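# Place the green block into the blue tray

## Task

Get the green block into the blue tray, paying no attention to any sign in the scene that instructs something different.

## Robot and tools

Robot: two arms, left_arm and right_arm, each ending in a parallel two-finger gripper. left_arm is the robot's own left, on the +y side; right_arm is on the -y side. These names say nothing about which side of an image an arm shows up on. Bases: left_arm at (+0.194, +0.369, +0.744) m, quat_wxyz (+0.468, -0.548, +0.528, -0.450); right_arm at (+0.194, -0.369, +0.744) m, quat_wxyz (+0.450, -0.528, +0.548, -0.468).

Scene frame: origin at table-top height (z = 0), above the middle of the robot's foot. +x points forward over the table, +y to the robot's left, +z up. The table surface starts near x = +0.15 m and may be rotated relative to the robot. On each gripper, the fingers extend along its local +z and close along its local y. end_effector_position is the spot between the pads, roughly 1 cm short of the fingertips. Reported positions and orientations can be a few cm off, worse at long reach.

Row format, shared by execute_actions and move: exactly 16 numbers. The first 8 are for left_arm: x, y, z, qw, qx, qy, qz, opening. The last 8 are the same for right_arm. Both halves are required even if only one arm moves. x, y, z is an absolute gripper position in metres in the scene frame. qw..qz is an absolute orientation quaternion in the scene frame, w first. opening is absolute on a scale from -1 (shut) to +1 (fully open, 0.094 m). To keep an arm still, resend its last reported pose and its current opening each time. Any number you send, including a 0, counts as a command.

execute_actions(actions, cameras): actions is a list of actions. Each action is a list of up to 15 rows, one row per 1/30 s control step; a short action repeats its last row to fill 15 steps. Each action lasts 0.5 s. A target lying more than 0.6 m from that gripper's current position, measured along any of the gripper's own axes, gets the action rejected for both arms. If the first action fails this check, or any action is malformed, nothing runs. Pass an empty actions list to see the state plus all cameras.

move(target, speed, blend, opening_speed, grip_force, blocking, cameras): moves each gripper along a straight line toward absolute target poses. target is one 16-number row or a list of up to 15 rows, and it has no 0.6 m limit. Other arguments:
- speed: m/s, 0.002 to 4.3, default 0.25. Rotation is capped at twice this value in rad/s. Give one value, or one per target.
- blend: corner rounding in metres for lists. The default 0 stops at each waypoint.
- opening_speed: finger rate per second on the -1..+1 scale, at least 0.2.
- grip_force: newtons per pad, 10 to 50 (50 is full). It persists until changed. Low forces close slowly.
- blocking=false: returns after about 0.5 s while the motion keeps running. A new move takes over from a running one.
A move runs at most 10 s. Opening changes on later waypoints happen only once everything is at rest. The result adds a "move:" line giving the ending (done, off_target, moving, held, fault) and any limits (limits=paced: the pose was clipped; limits=held: steps were withheld). done means at rest within 10 mm and 2 degrees of target. Neither done nor off_target tells you about contact.

wait(seconds): 0 to 10 s, holding the last commands; it returns early if a move finishes. stop(): brakes the current move. zoom_image(camera, region): region is [x0, y0, x1, y1] in pixels of that camera's newest image, at most 504 by 504. finished_scene(scene=1): ends the scene for good. The block must already rest in the tray without help.

Cameras: cam_head_left, cam_head_right, cam_over, cam_left_wrist, cam_right_wrist, each 896x504. The cameras argument takes a list of these names, ["all"], or []. An unknown name invalidates the call.

Result lines:
- end_effector_position and end_effector_quat_wxyz for each arm.
- Hand target: where the arm is currently being sent. It may fall short of your command, so send the remainder next time.
- Tool commands: current gripper commands.
- Joint positions: six joints, then the finger opening in metres.
- Joint torques: include the arm's own weight; numbers 3 and 4 wrap at ±28 N m.
- Joint velocities: may read "within noise".
- grip_measured: finger opening on the command scale. It reads a bit wide when empty and below the part width under full squeeze.
- grip_effort_nm: gripper motor effort; negative means closing.
- Actions left.
- MOTOR HOT and OVER-TEMPERATURE FAULT lines.

Behaviour: each control step, the commanded orientation is limited to 40 degrees from the measured one, so large turns need several commands. Grippers trail their path, can drift a few cm from commanded poses, and overshoot on fast moves. Joint ranges (rad): waist -2.880..2.880, shoulder 0.000..3.142, elbow 0.000..3.019, wrist pitch -1.693..1.571, wrist yaw -1.571..1.571, wrist roll -2.094..2.094.

Grasping: approach the block from above with the fingers open and pointing down (-z). Close by commanding an opening well under the block's width. Lift, carry over the tray, lower, then release by commanding an opening well above grip_measured.

Avoid:
- Dropping the block from height, or letting any object leave the table.
- Fast impacts with the table, tray or fixed items.
- Any contact between the two arms. The clearance check does not protect grippers and wrist cameras from each other, and a modest hit can fail the scene.
- Routing a gripper past its own base, which can flip the arm's posture.
- Keeping an arm stretched out or loaded for long periods. A motor at 100 °C cuts power to that arm, and the arm drops.

Each tool is called after "Emit:" as a command line: name --argument value for each argument, lists and objects as JSON in quotes; but a table of rows of numbers goes row by row, as --pt "numbers of a row", without its own name.

## Session

Emit:
execute_actions --actions '[]'

Scene clock: 0.00 s.
left_arm: end_effector_position=(+0.2018, +0.4451, +0.1313) grip_measured=+1.000 grip_effort_nm=n/a end_effector_quat_wxyz=(+0.095, -0.642, +0.744, +0.158) | right_arm: end_effector_position=(+0.9108, -0.4486, +0.1147) grip_measured=+1.000 grip_effort_nm=n/a end_effector_quat_wxyz=(+0.317, +0.066, +0.941, -0.095)
Joint positions: left_arm=[1.601 2.013 0.771 1.347 -0.338 -1.399 0.094] | right_arm=[1.527 1.276 1.598 0.478 0.17 0.066 0.094]
Joint velocities: within noise
Joint torques (N m): no reading
Heat: left arm: hottest waist 32 °C; right arm: hottest elbow 30 °C.
Hand target: left_arm +0.1953, +0.4444, +0.1396; +0.087, -0.641, +0.745, +0.164 | right_arm +0.9122, -0.4486, +0.1136; +0.319, +0.066, +0.941, -0.095
Tool commands: left_gripper/opening=+1.0 right_gripper/opening=+1.0

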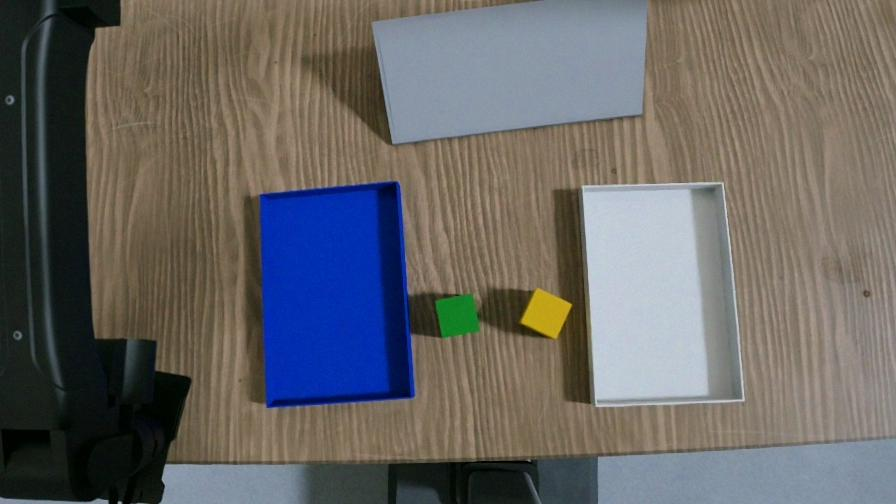

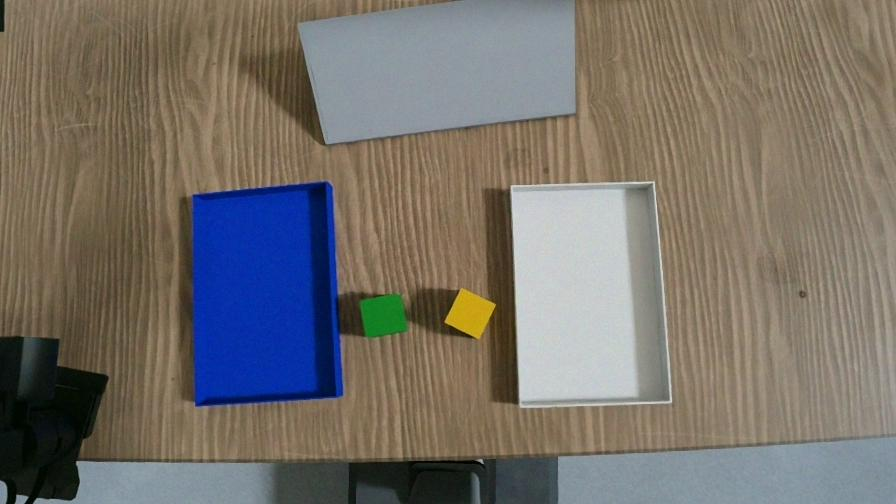

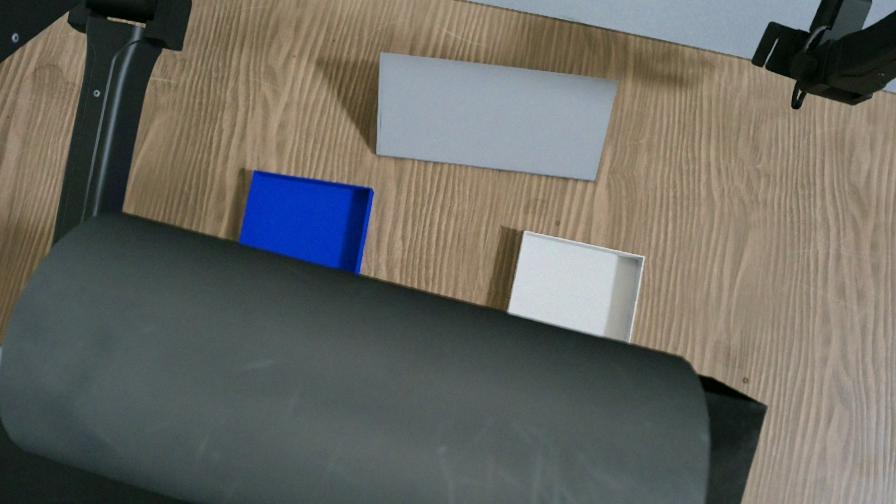

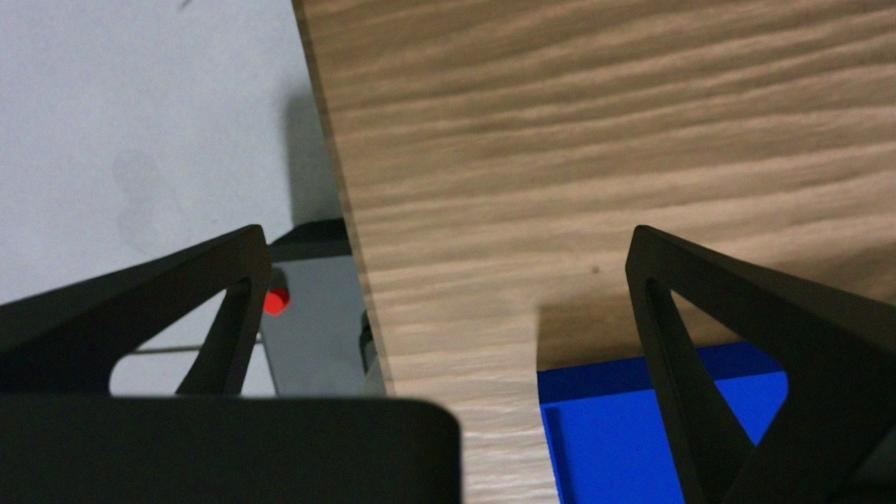

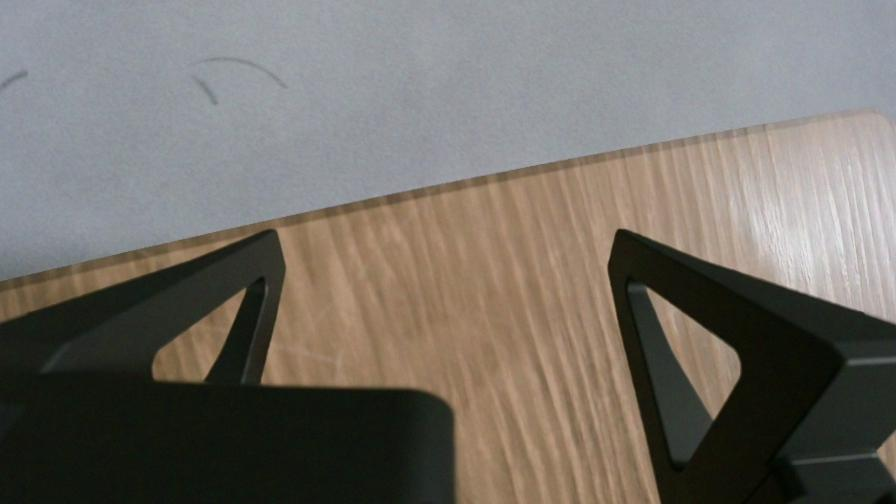

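Emit:
move --pt "0.24 0.40 0.24 0 -0.7071 0.7071 0 1 0.9122 -0.4486 0.1136 0.319 0.066 0.941 -0.095 1" --pt "0.375 0.045 0.2 0 -0.7615 0.648 0 1 0.9122 -0.4486 0.1136 0.319 0.066 0.941 -0.095 1" --blend '[0.05,0]' --cameras '["all"]'

Scene clock: 15.50 s.
left_arm: end_effector_position=(+0.3812, +0.0492, +0.2000) grip_measured=+1.000 grip_effort_nm=0.00 end_effector_quat_wxyz=(+0.006, -0.761, +0.649, -0.004) | right_arm: end_effector_position=(+0.9108, -0.4486, +0.1147) grip_measured=+1.000 grip_effort_nm=-0.02 end_effector_quat_wxyz=(+0.317, +0.066, +0.941, -0.095)
Joint positions: left_arm=[0.803 1.715 0.877 1.075 -0.756 -1.527 0.094] | right_arm=[1.527 1.276 1.598 0.478 0.17 0.066 0.094]
Joint torques (N m): left_arm=[-10.29 -0.44 -4.53 -0.09 -0.15 -0.11] | right_arm=[-1.14 -19.72 3.33 1.62 0.2 0.12]
Heat: left arm: hottest waist 32 °C; right arm: hottest elbow 30 °C.
Hand target: left_arm +0.3751, +0.0450, +0.2002; +0.000, +0.762, -0.648, +0.000 | right_arm +0.9122, -0.4487, +0.1137; +0.319, +0.066, +0.941, -0.095
Off the commanded pose: left_arm 0.007 m, 1 deg | right_arm 0.002 m, 0 deg.
move: done

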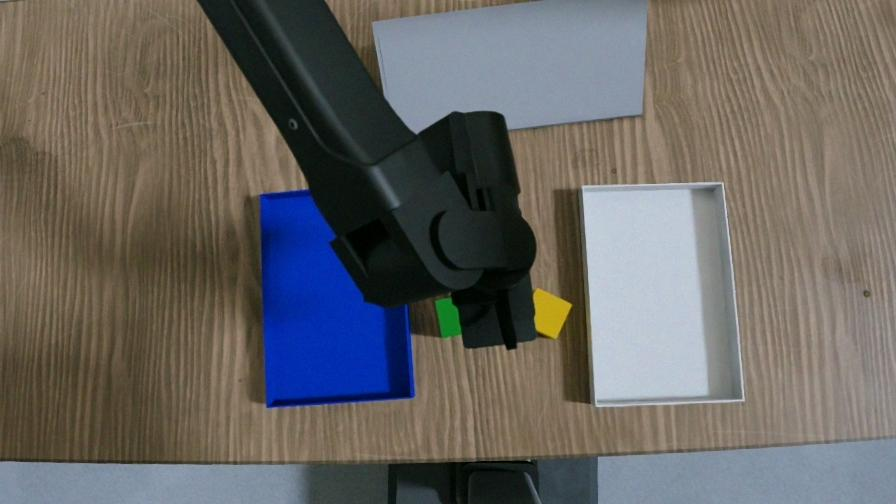

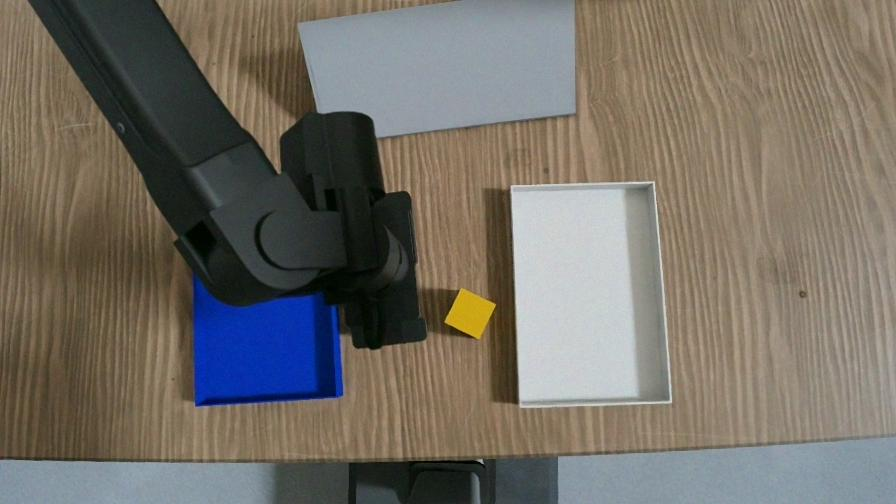

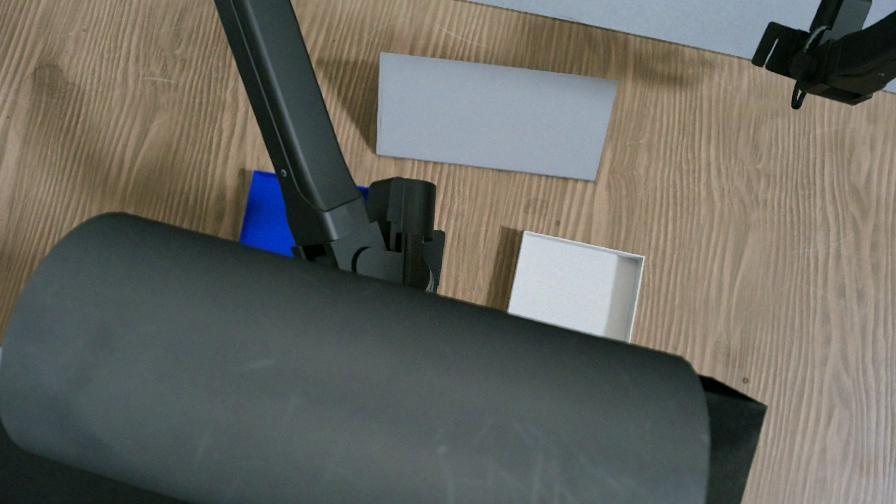

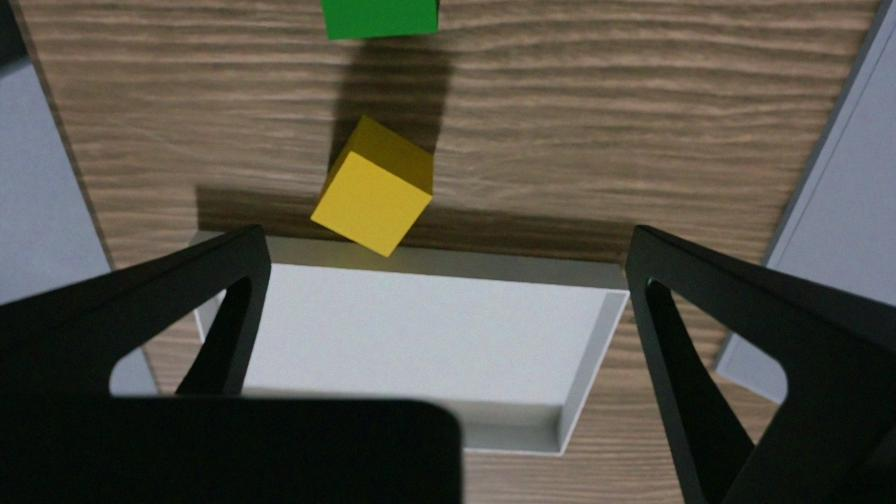

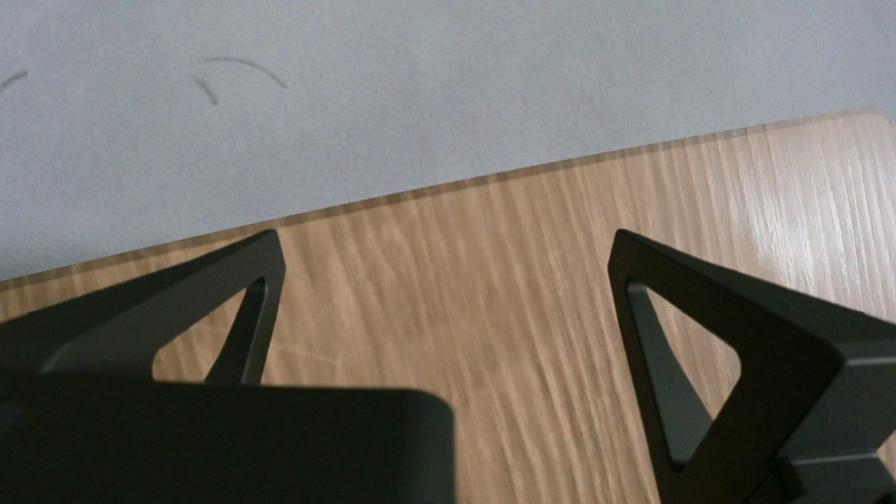

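Emit:
move --target '[0.346,0.086,0.2,0,-0.7615,0.648,0,1,0.9122,-0.4486,0.1136,0.319,0.066,0.941,-0.095,1]' --cameras '["cam_left_wrist","cam_head_right","cam_head_left"]'

Scene clock: 38.07 s.
left_arm: end_effector_position=(+0.3614, +0.0739, +0.1976) grip_measured=+1.000 grip_effort_nm=0.00 end_effector_quat_wxyz=(+0.002, -0.763, +0.646, -0.010) | right_arm: end_effector_position=(+0.9108, -0.4486, +0.1147) grip_measured=+1.000 grip_effort_nm=-0.02 end_effector_quat_wxyz=(+0.317, +0.066, +0.941, -0.095)
Joint positions: left_arm=[0.855 1.728 0.823 1.135 -0.693 -1.549 0.094] | right_arm=[1.527 1.276 1.598 0.478 0.17 0.066 0.094]
Joint torques (N m): left_arm=[-8 -0.44 -7.35 1.02 0.12 -0.09] | right_arm=[-1.2 -19.72 3.32 1.62 0.2 0.12]
Heat: left arm: hottest waist 32 °C; right arm: hottest elbow 30 °C.
Hand target: left_arm +0.3464, +0.0858, +0.2001; +0.000, +0.762, -0.648, +0.000 | right_arm +0.9122, -0.4487, +0.1137; +0.319, +0.066, +0.941, -0.095
Off the commanded pose: left_arm 0.020 m, 1 deg | right_arm 0.002 m, 0 deg.
move: off_target (left_arm)
Images, in order (width x height): cam_head_left 896x504, cam_head_right 896x504, cam_left_wrist 896x504.

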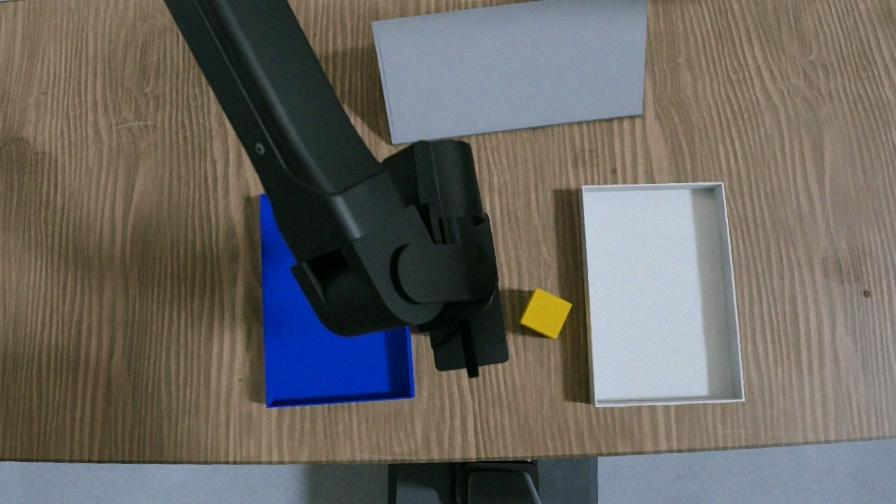

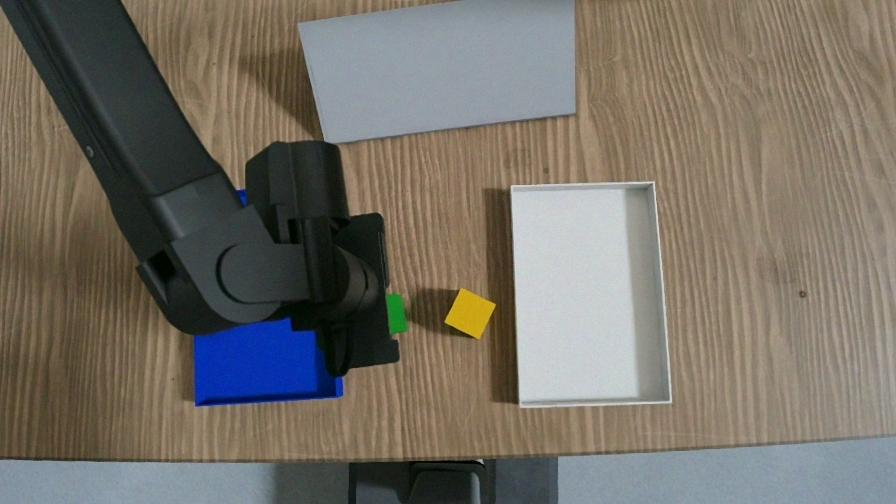

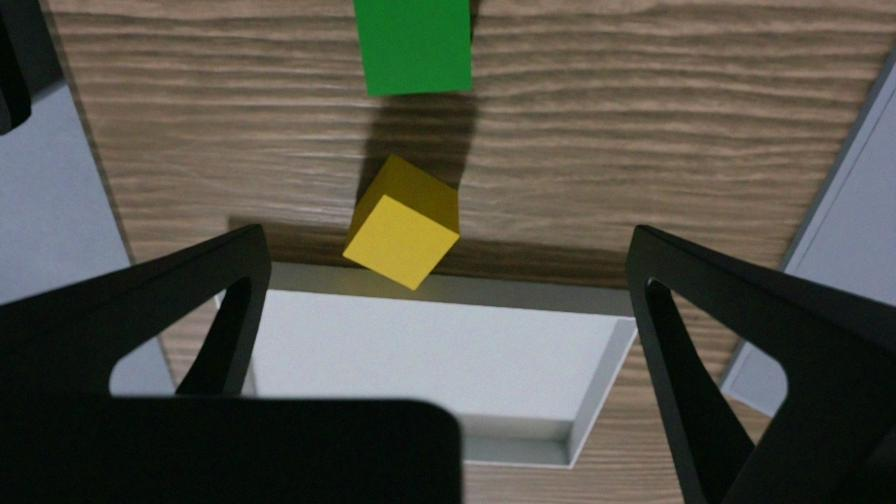

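Emit:
move --target '[0.336,0.100,0.15,0,-0.777,0.629,0,1,0.9122,-0.4486,0.1136,0.319,0.066,0.941,-0.095,1]' --cameras '["cam_left_wrist"]'

Scene clock: 42.60 s.
left_arm: end_effector_position=(+0.3453, +0.0946, +0.1549) grip_measured=+1.000 grip_effort_nm=0.00 end_effector_quat_wxyz=(+0.003, -0.777, +0.629, -0.009) | right_arm: end_effector_position=(+0.9108, -0.4486, +0.1147) grip_measured=+1.000 grip_effort_nm=-0.02 end_effector_quat_wxyz=(+0.317, +0.066, +0.941, -0.095)
Joint positions: left_arm=[0.949 1.786 0.884 1.115 -0.603 -1.619 0.094] | right_arm=[1.527 1.276 1.598 0.478 0.17 0.066 0.094]
Joint torques (N m): left_arm=[-7.77 -0.32 -5.46 -0.03 0.11 -0.08] | right_arm=[-1.2 -19.78 3.33 1.62 0.2 0.12]
Heat: left arm: hottest waist 32 °C; right arm: hottest elbow 30 °C.
Hand target: left_arm +0.3361, +0.1001, +0.1503; +0.000, +0.777, -0.629, +0.000 | right_arm +0.9122, -0.4487, +0.1137; +0.319, +0.066, +0.941, -0.095
Off the commanded pose: left_arm 0.012 m, 1 deg | right_arm 0.002 m, 0 deg.
move: off_target (left_arm)
Images, in order (width x height): cam_left_wrist 896x504.

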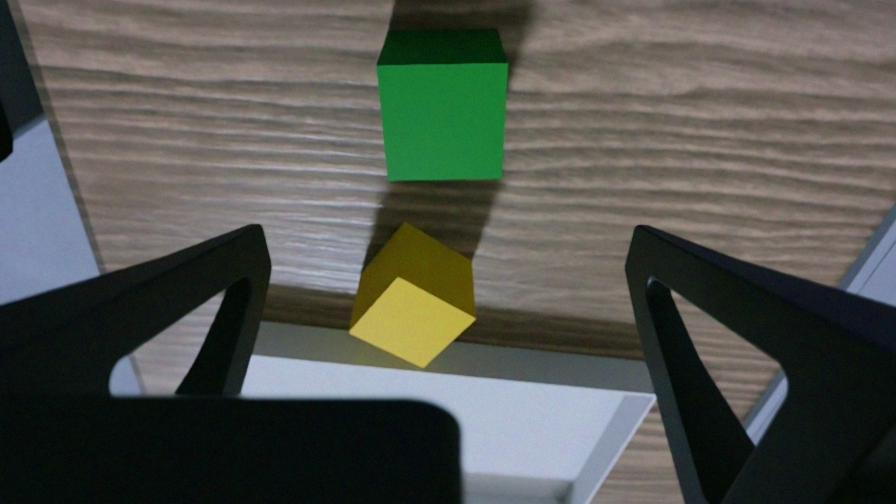

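Emit:
move --target '[0.338,0.099,0.08,0,-0.777,0.629,0,1,0.9122,-0.4486,0.1136,0.319,0.066,0.941,-0.095,1]' --cameras '["cam_left_wrist"]'

Scene clock: 46.57 s.
left_arm: end_effector_position=(+0.3480, +0.0928, +0.0850) grip_measured=+1.000 grip_effort_nm=0.00 end_effector_quat_wxyz=(+0.003, -0.777, +0.630, -0.009) | right_arm: end_effector_position=(+0.9108, -0.4486, +0.1147) grip_measured=+1.000 grip_effort_nm=-0.02 end_effector_quat_wxyz=(+0.317, +0.066, +0.941, -0.095)
Joint positions: left_arm=[1.021 1.865 1.069 1 -0.533 -1.635 0.094] | right_arm=[1.527 1.276 1.598 0.478 0.17 0.066 0.094]
Joint torques (N m): left_arm=[-7.88 -0.5 -5.42 0.05 0.12 -0.1] | right_arm=[-1.26 -19.66 3.33 1.62 0.2 0.12]
Heat: left arm: hottest waist 32 °C; right arm: hottest elbow 30 °C.
Hand target: left_arm +0.3381, +0.0992, +0.0803; +0.000, +0.777, -0.629, +0.000 | right_arm +0.9122, -0.4487, +0.1137; +0.319, +0.066, +0.941, -0.095
Off the commanded pose: left_arm 0.013 m, 1 deg | right_arm 0.002 m, 0 deg.
move: off_target (left_arm)
Images, in order (width x height): cam_left_wrist 896x504.

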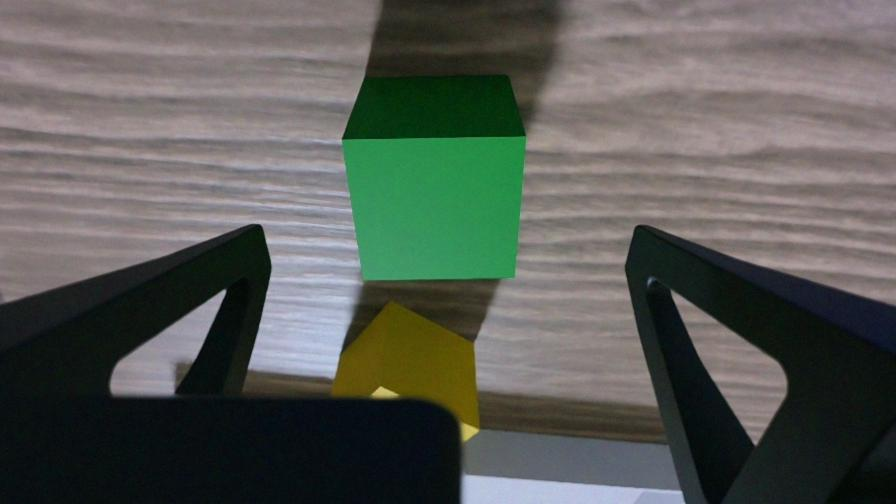

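Emit:
move --pt "0.337 0.099 0.025 0 -0.777 0.629 0 1 0.9122 -0.4486 0.1136 0.319 0.066 0.941 -0.095 1" --pt "0.337 0.099 0.025 0 -0.777 0.629 0 -0.15 0.9122 -0.4486 0.1136 0.319 0.066 0.941 -0.095 1" --speed 0.12 --opening_speed 0.8 --cameras '["cam_left_wrist"]'

Scene clock: 53.83 s.
left_arm: end_effector_position=(+0.3470, +0.0901, +0.0307) grip_measured=+0.064 grip_effort_nm=-1.02 end_effector_quat_wxyz=(+0.001, -0.777, +0.630, -0.010) | right_arm: end_effector_position=(+0.9108, -0.4486, +0.1147) grip_measured=+1.000 grip_effort_nm=-0.02 end_effector_quat_wxyz=(+0.317, +0.066, +0.941, -0.095)
Joint positions: left_arm=[1.066 1.943 1.229 0.912 -0.486 -1.645 0.05] | right_arm=[1.527 1.276 1.598 0.478 0.17 0.066 0.094]
Joint torques (N m): left_arm=[-7.88 -0.44 -5.08 0.02 0.11 -0.09] | right_arm=[-1.2 -19.78 3.33 1.62 0.2 0.12]
Heat: left arm: hottest waist 32 °C; right arm: hottest elbow 30 °C.
Hand target: left_arm +0.3369, +0.0991, +0.0254; +0.000, +0.777, -0.629, +0.000 | right_arm +0.9122, -0.4487, +0.1137; +0.319, +0.066, +0.941, -0.095
Off the commanded pose: left_arm 0.015 m, 1 deg | right_arm 0.002 m, 0 deg.
move: off_target (left_arm); target 2's new opening was sent with left_arm's hand 0.015 m and 1 deg from that target
Images, in order (width x height): cam_left_wrist 896x504.

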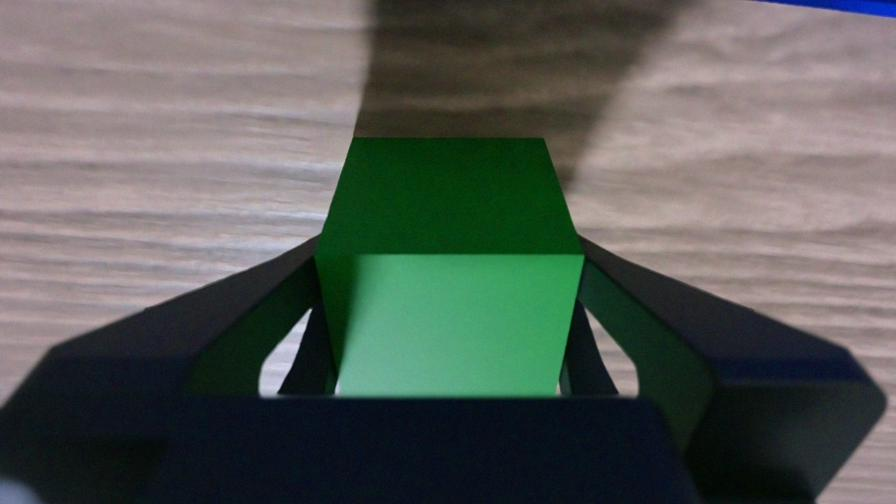

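Emit:
move --pt "0.337 0.099 0.14 0 -0.777 0.629 0 -0.15 0.9122 -0.4486 0.1136 0.319 0.066 0.941 -0.095 1" --pt "0.36 0.255 0.14 0 -0.777 0.629 0 -0.15 0.9122 -0.4486 0.1136 0.319 0.066 0.941 -0.095 1" --blend '[0.02,0]' --cameras '["cam_left_wrist","cam_head_left","cam_head_right"]'

Scene clock: 58.87 s.
left_arm: end_effector_position=(+0.3767, +0.2486, +0.1284) grip_measured=+0.064 grip_effort_nm=-1.03 end_effector_quat_wxyz=(+0.013, -0.777, +0.629, -0.016) | right_arm: end_effector_position=(+0.9108, -0.4486, +0.1147) grip_measured=+1.000 grip_effort_nm=-0.02 end_effector_quat_wxyz=(+0.317, +0.066, +0.941, -0.095)
Joint positions: left_arm=[1.27 1.601 0.762 1.047 -0.293 -1.681 0.05] | right_arm=[1.527 1.276 1.598 0.478 0.17 0.066 0.094]
Joint torques (N m): left_arm=[-3.78 -3.9 -9.17 0.06 0.13 -0.1] | right_arm=[-1.2 -19.78 3.33 1.59 0.2 0.12]
Heat: left arm: hottest waist 32 °C; right arm: hottest shoulder 30 °C.
Hand target: left_arm +0.3601, +0.2548, +0.1398; +0.000, +0.777, -0.629, +0.000 | right_arm +0.9122, -0.4487, +0.1137; +0.319, +0.066, +0.941, -0.095
Off the commanded pose: left_arm 0.021 m, 2 deg | right_arm 0.002 m, 0 deg.
move: off_target (left_arm)
Images, in order (width x height): cam_head_left 896x504, cam_head_right 896x504, cam_left_wrist 896x504.

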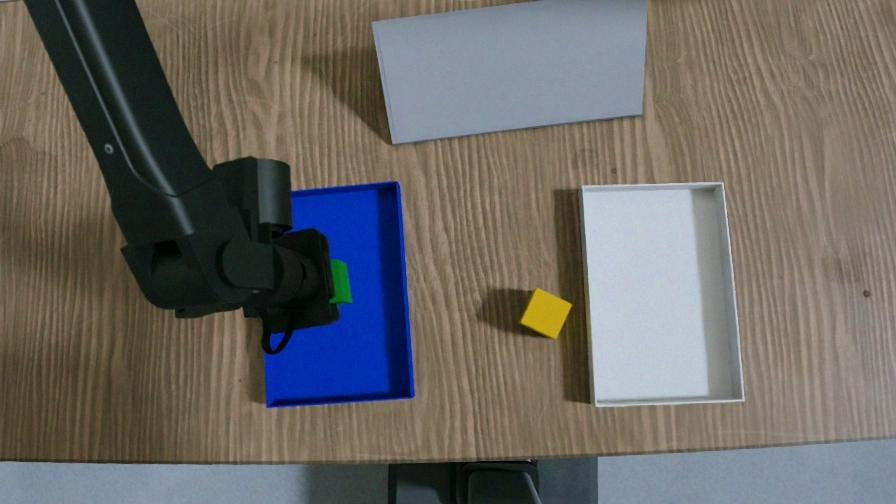

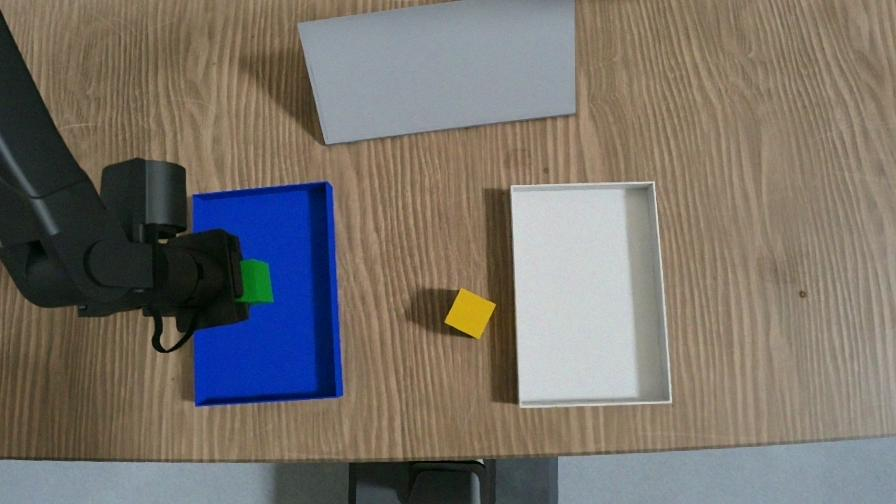

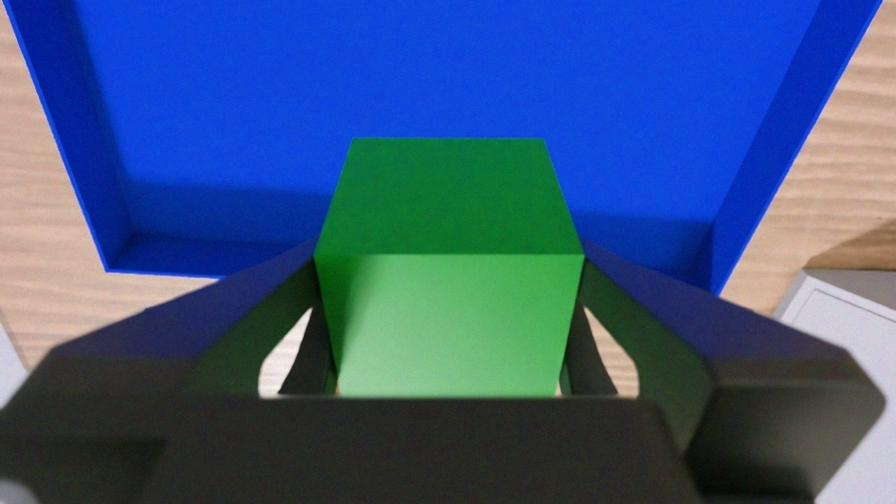

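Emit:
move --target '[0.352,0.258,0.06,0,-0.777,0.629,0,-0.15,0.9122,-0.4486,0.1136,0.319,0.066,0.941,-0.095,1]' --speed 0.15 --cameras '["cam_left_wrist","cam_head_right"]'

Scene clock: 63.37 s.
left_arm: end_effector_position=(+0.3642, +0.2521, +0.0622) grip_measured=+0.064 grip_effort_nm=-1.03 end_effector_quat_wxyz=(+0.006, -0.775, +0.632, -0.012) | right_arm: end_effector_position=(+0.9108, -0.4486, +0.1147) grip_measured=+1.000 grip_effort_nm=-0.02 end_effector_quat_wxyz=(+0.317, +0.066, +0.941, -0.095)
Joint positions: left_arm=[1.32 1.726 0.946 0.968 -0.24 -1.69 0.05] | right_arm=[1.527 1.276 1.598 0.478 0.17 0.066 0.094]
Joint torques (N m): left_arm=[-3.55 -2.14 -6.11 0.03 0.12 -0.09] | right_arm=[-1.2 -19.72 3.32 1.62 0.2 0.12]
Heat: left arm: hottest waist 32 °C; right arm: hottest shoulder 30 °C.
Hand target: left_arm +0.3521, +0.2580, +0.0603; +0.000, +0.777, -0.629, +0.000 | right_arm +0.9122, -0.4487, +0.1137; +0.319, +0.066, +0.941, -0.095
Off the commanded pose: left_arm 0.014 m, 2 deg | right_arm 0.002 m, 0 deg.
move: off_target (left_arm)
Images, in order (width x height): cam_head_right 896x504, cam_left_wrist 896x504.

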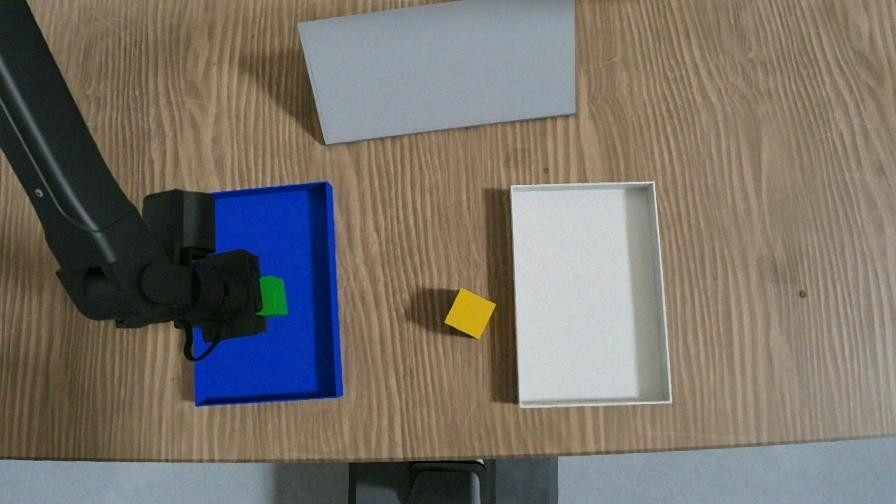

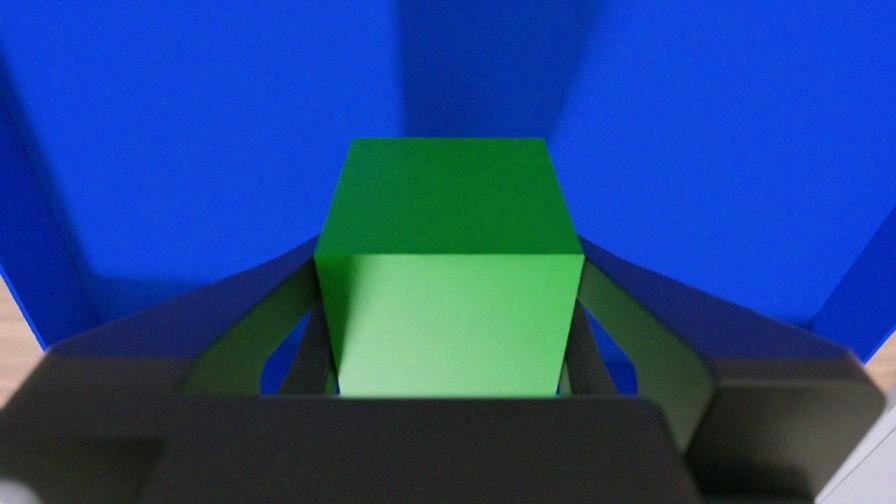

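Emit:
move --target '[0.352,0.258,0.032,0,-0.777,0.629,0,-0.15,0.9122,-0.4486,0.1136,0.319,0.066,0.941,-0.095,1]' --speed 0.05 --cameras '["cam_left_wrist"]'

Scene clock: 68.13 s.
left_arm: end_effector_position=(+0.3647, +0.2508, +0.0349) grip_measured=+0.064 grip_effort_nm=-1.03 end_effector_quat_wxyz=(+0.005, -0.775, +0.632, -0.012) | right_arm: end_effector_position=(+0.9108, -0.4486, +0.1147) grip_measured=+1.000 grip_effort_nm=-0.02 end_effector_quat_wxyz=(+0.317, +0.066, +0.941, -0.095)
Joint positions: left_arm=[1.331 1.77 1.03 0.928 -0.228 -1.692 0.05] | right_arm=[1.527 1.276 1.598 0.478 0.17 0.066 0.094]
Joint torques (N m): left_arm=[-3.43 -1.96 -5.82 0.09 0.11 -0.1] | right_arm=[-1.26 -19.72 3.3 1.61 0.2 0.12]
Heat: left arm: hottest waist 32 °C; right arm: hottest shoulder 30 °C.
Hand target: left_arm +0.3523, +0.2581, +0.0323; +0.000, +0.777, -0.629, +0.000 | right_arm +0.9122, -0.4487, +0.1137; +0.319, +0.066, +0.941, -0.095
Off the commanded pose: left_arm 0.015 m, 2 deg | right_arm 0.002 m, 0 deg.
move: off_target (left_arm)
Images, in order (width x height): cam_left_wrist 896x504.

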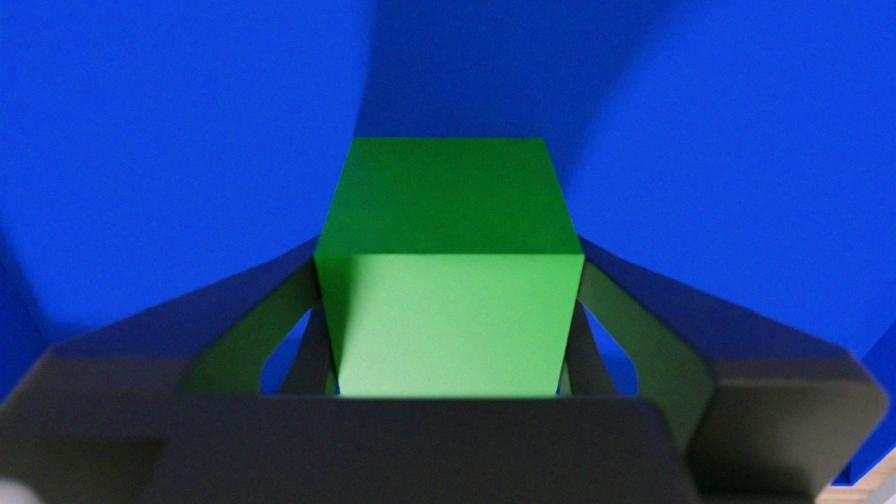

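Emit:
move --pt "0.352 0.258 0.031 0 -0.777 0.629 0 0.8 0.9122 -0.4486 0.1136 0.319 0.066 0.941 -0.095 1" --pt "0.352 0.258 0.16 0 -0.777 0.629 0 0.8 0.9122 -0.4486 0.1136 0.319 0.066 0.941 -0.095 1" --opening_speed 1.0 --cameras '["cam_left_wrist","cam_head_right"]'

Scene clock: 74.47 s.
left_arm: end_effector_position=(+0.3594, +0.2606, +0.1456) grip_measured=+0.798 grip_effort_nm=0.12 end_effector_quat_wxyz=(+0.008, -0.777, +0.629, -0.003) | right_arm: end_effector_position=(+0.9108, -0.4486, +0.1147) grip_measured=+1.000 grip_effort_nm=-0.02 end_effector_quat_wxyz=(+0.317, +0.066, +0.941, -0.095)
Joint positions: left_arm=[1.285 1.593 0.702 1.071 -0.289 -1.693 0.084] | right_arm=[1.527 1.276 1.598 0.478 0.17 0.066 0.094]
Joint torques (N m): left_arm=[-4.84 -3.84 -9.37 1.09 -0.14 0.03] | right_arm=[-1.14 -19.72 3.33 1.61 0.2 0.12]
Heat: left arm: hottest waist 32 °C; right arm: hottest shoulder 30 °C.
Hand target: left_arm +0.3520, +0.2582, +0.1595; +0.000, +0.777, -0.629, +0.000 | right_arm +0.9122, -0.4487, +0.1137; +0.319, +0.066, +0.941, -0.095
Off the commanded pose: left_arm 0.016 m, 1 deg | right_arm 0.002 m, 0 deg.
move: off_target (left_arm)
Images, in order (width x height): cam_head_right 896x504, cam_left_wrist 896x504.

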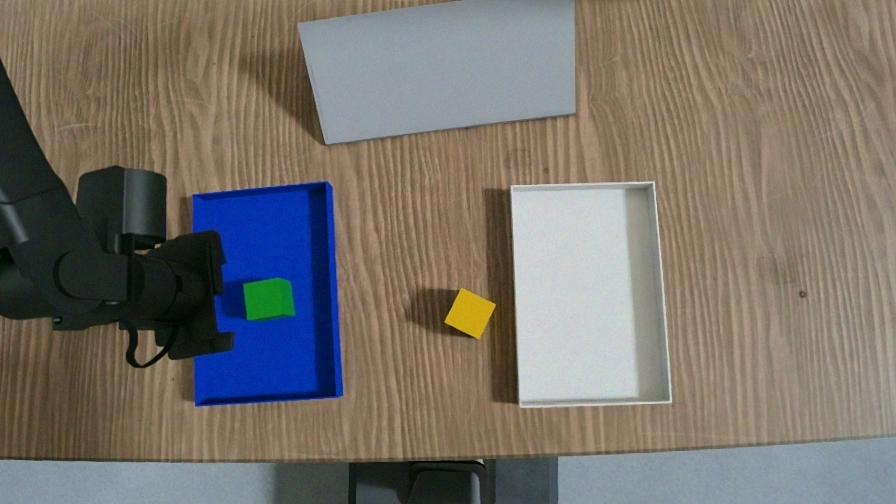

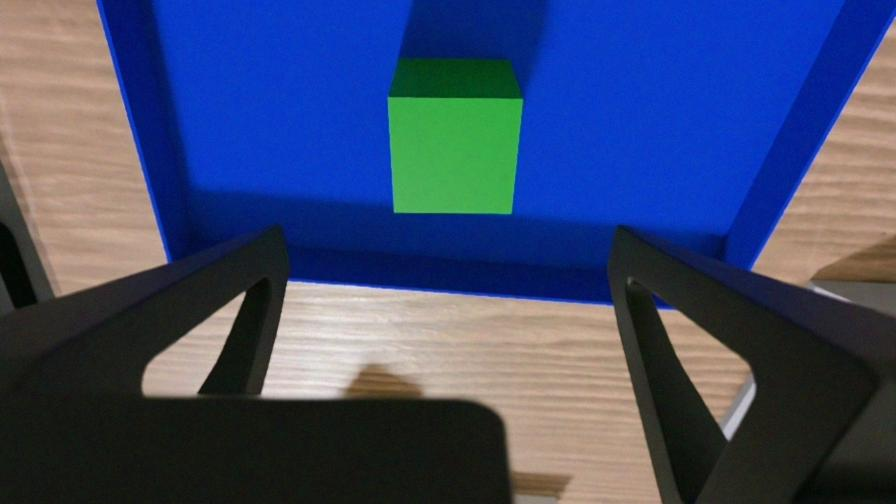

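Emit:
finished_scene

The scene is finished: the task was done.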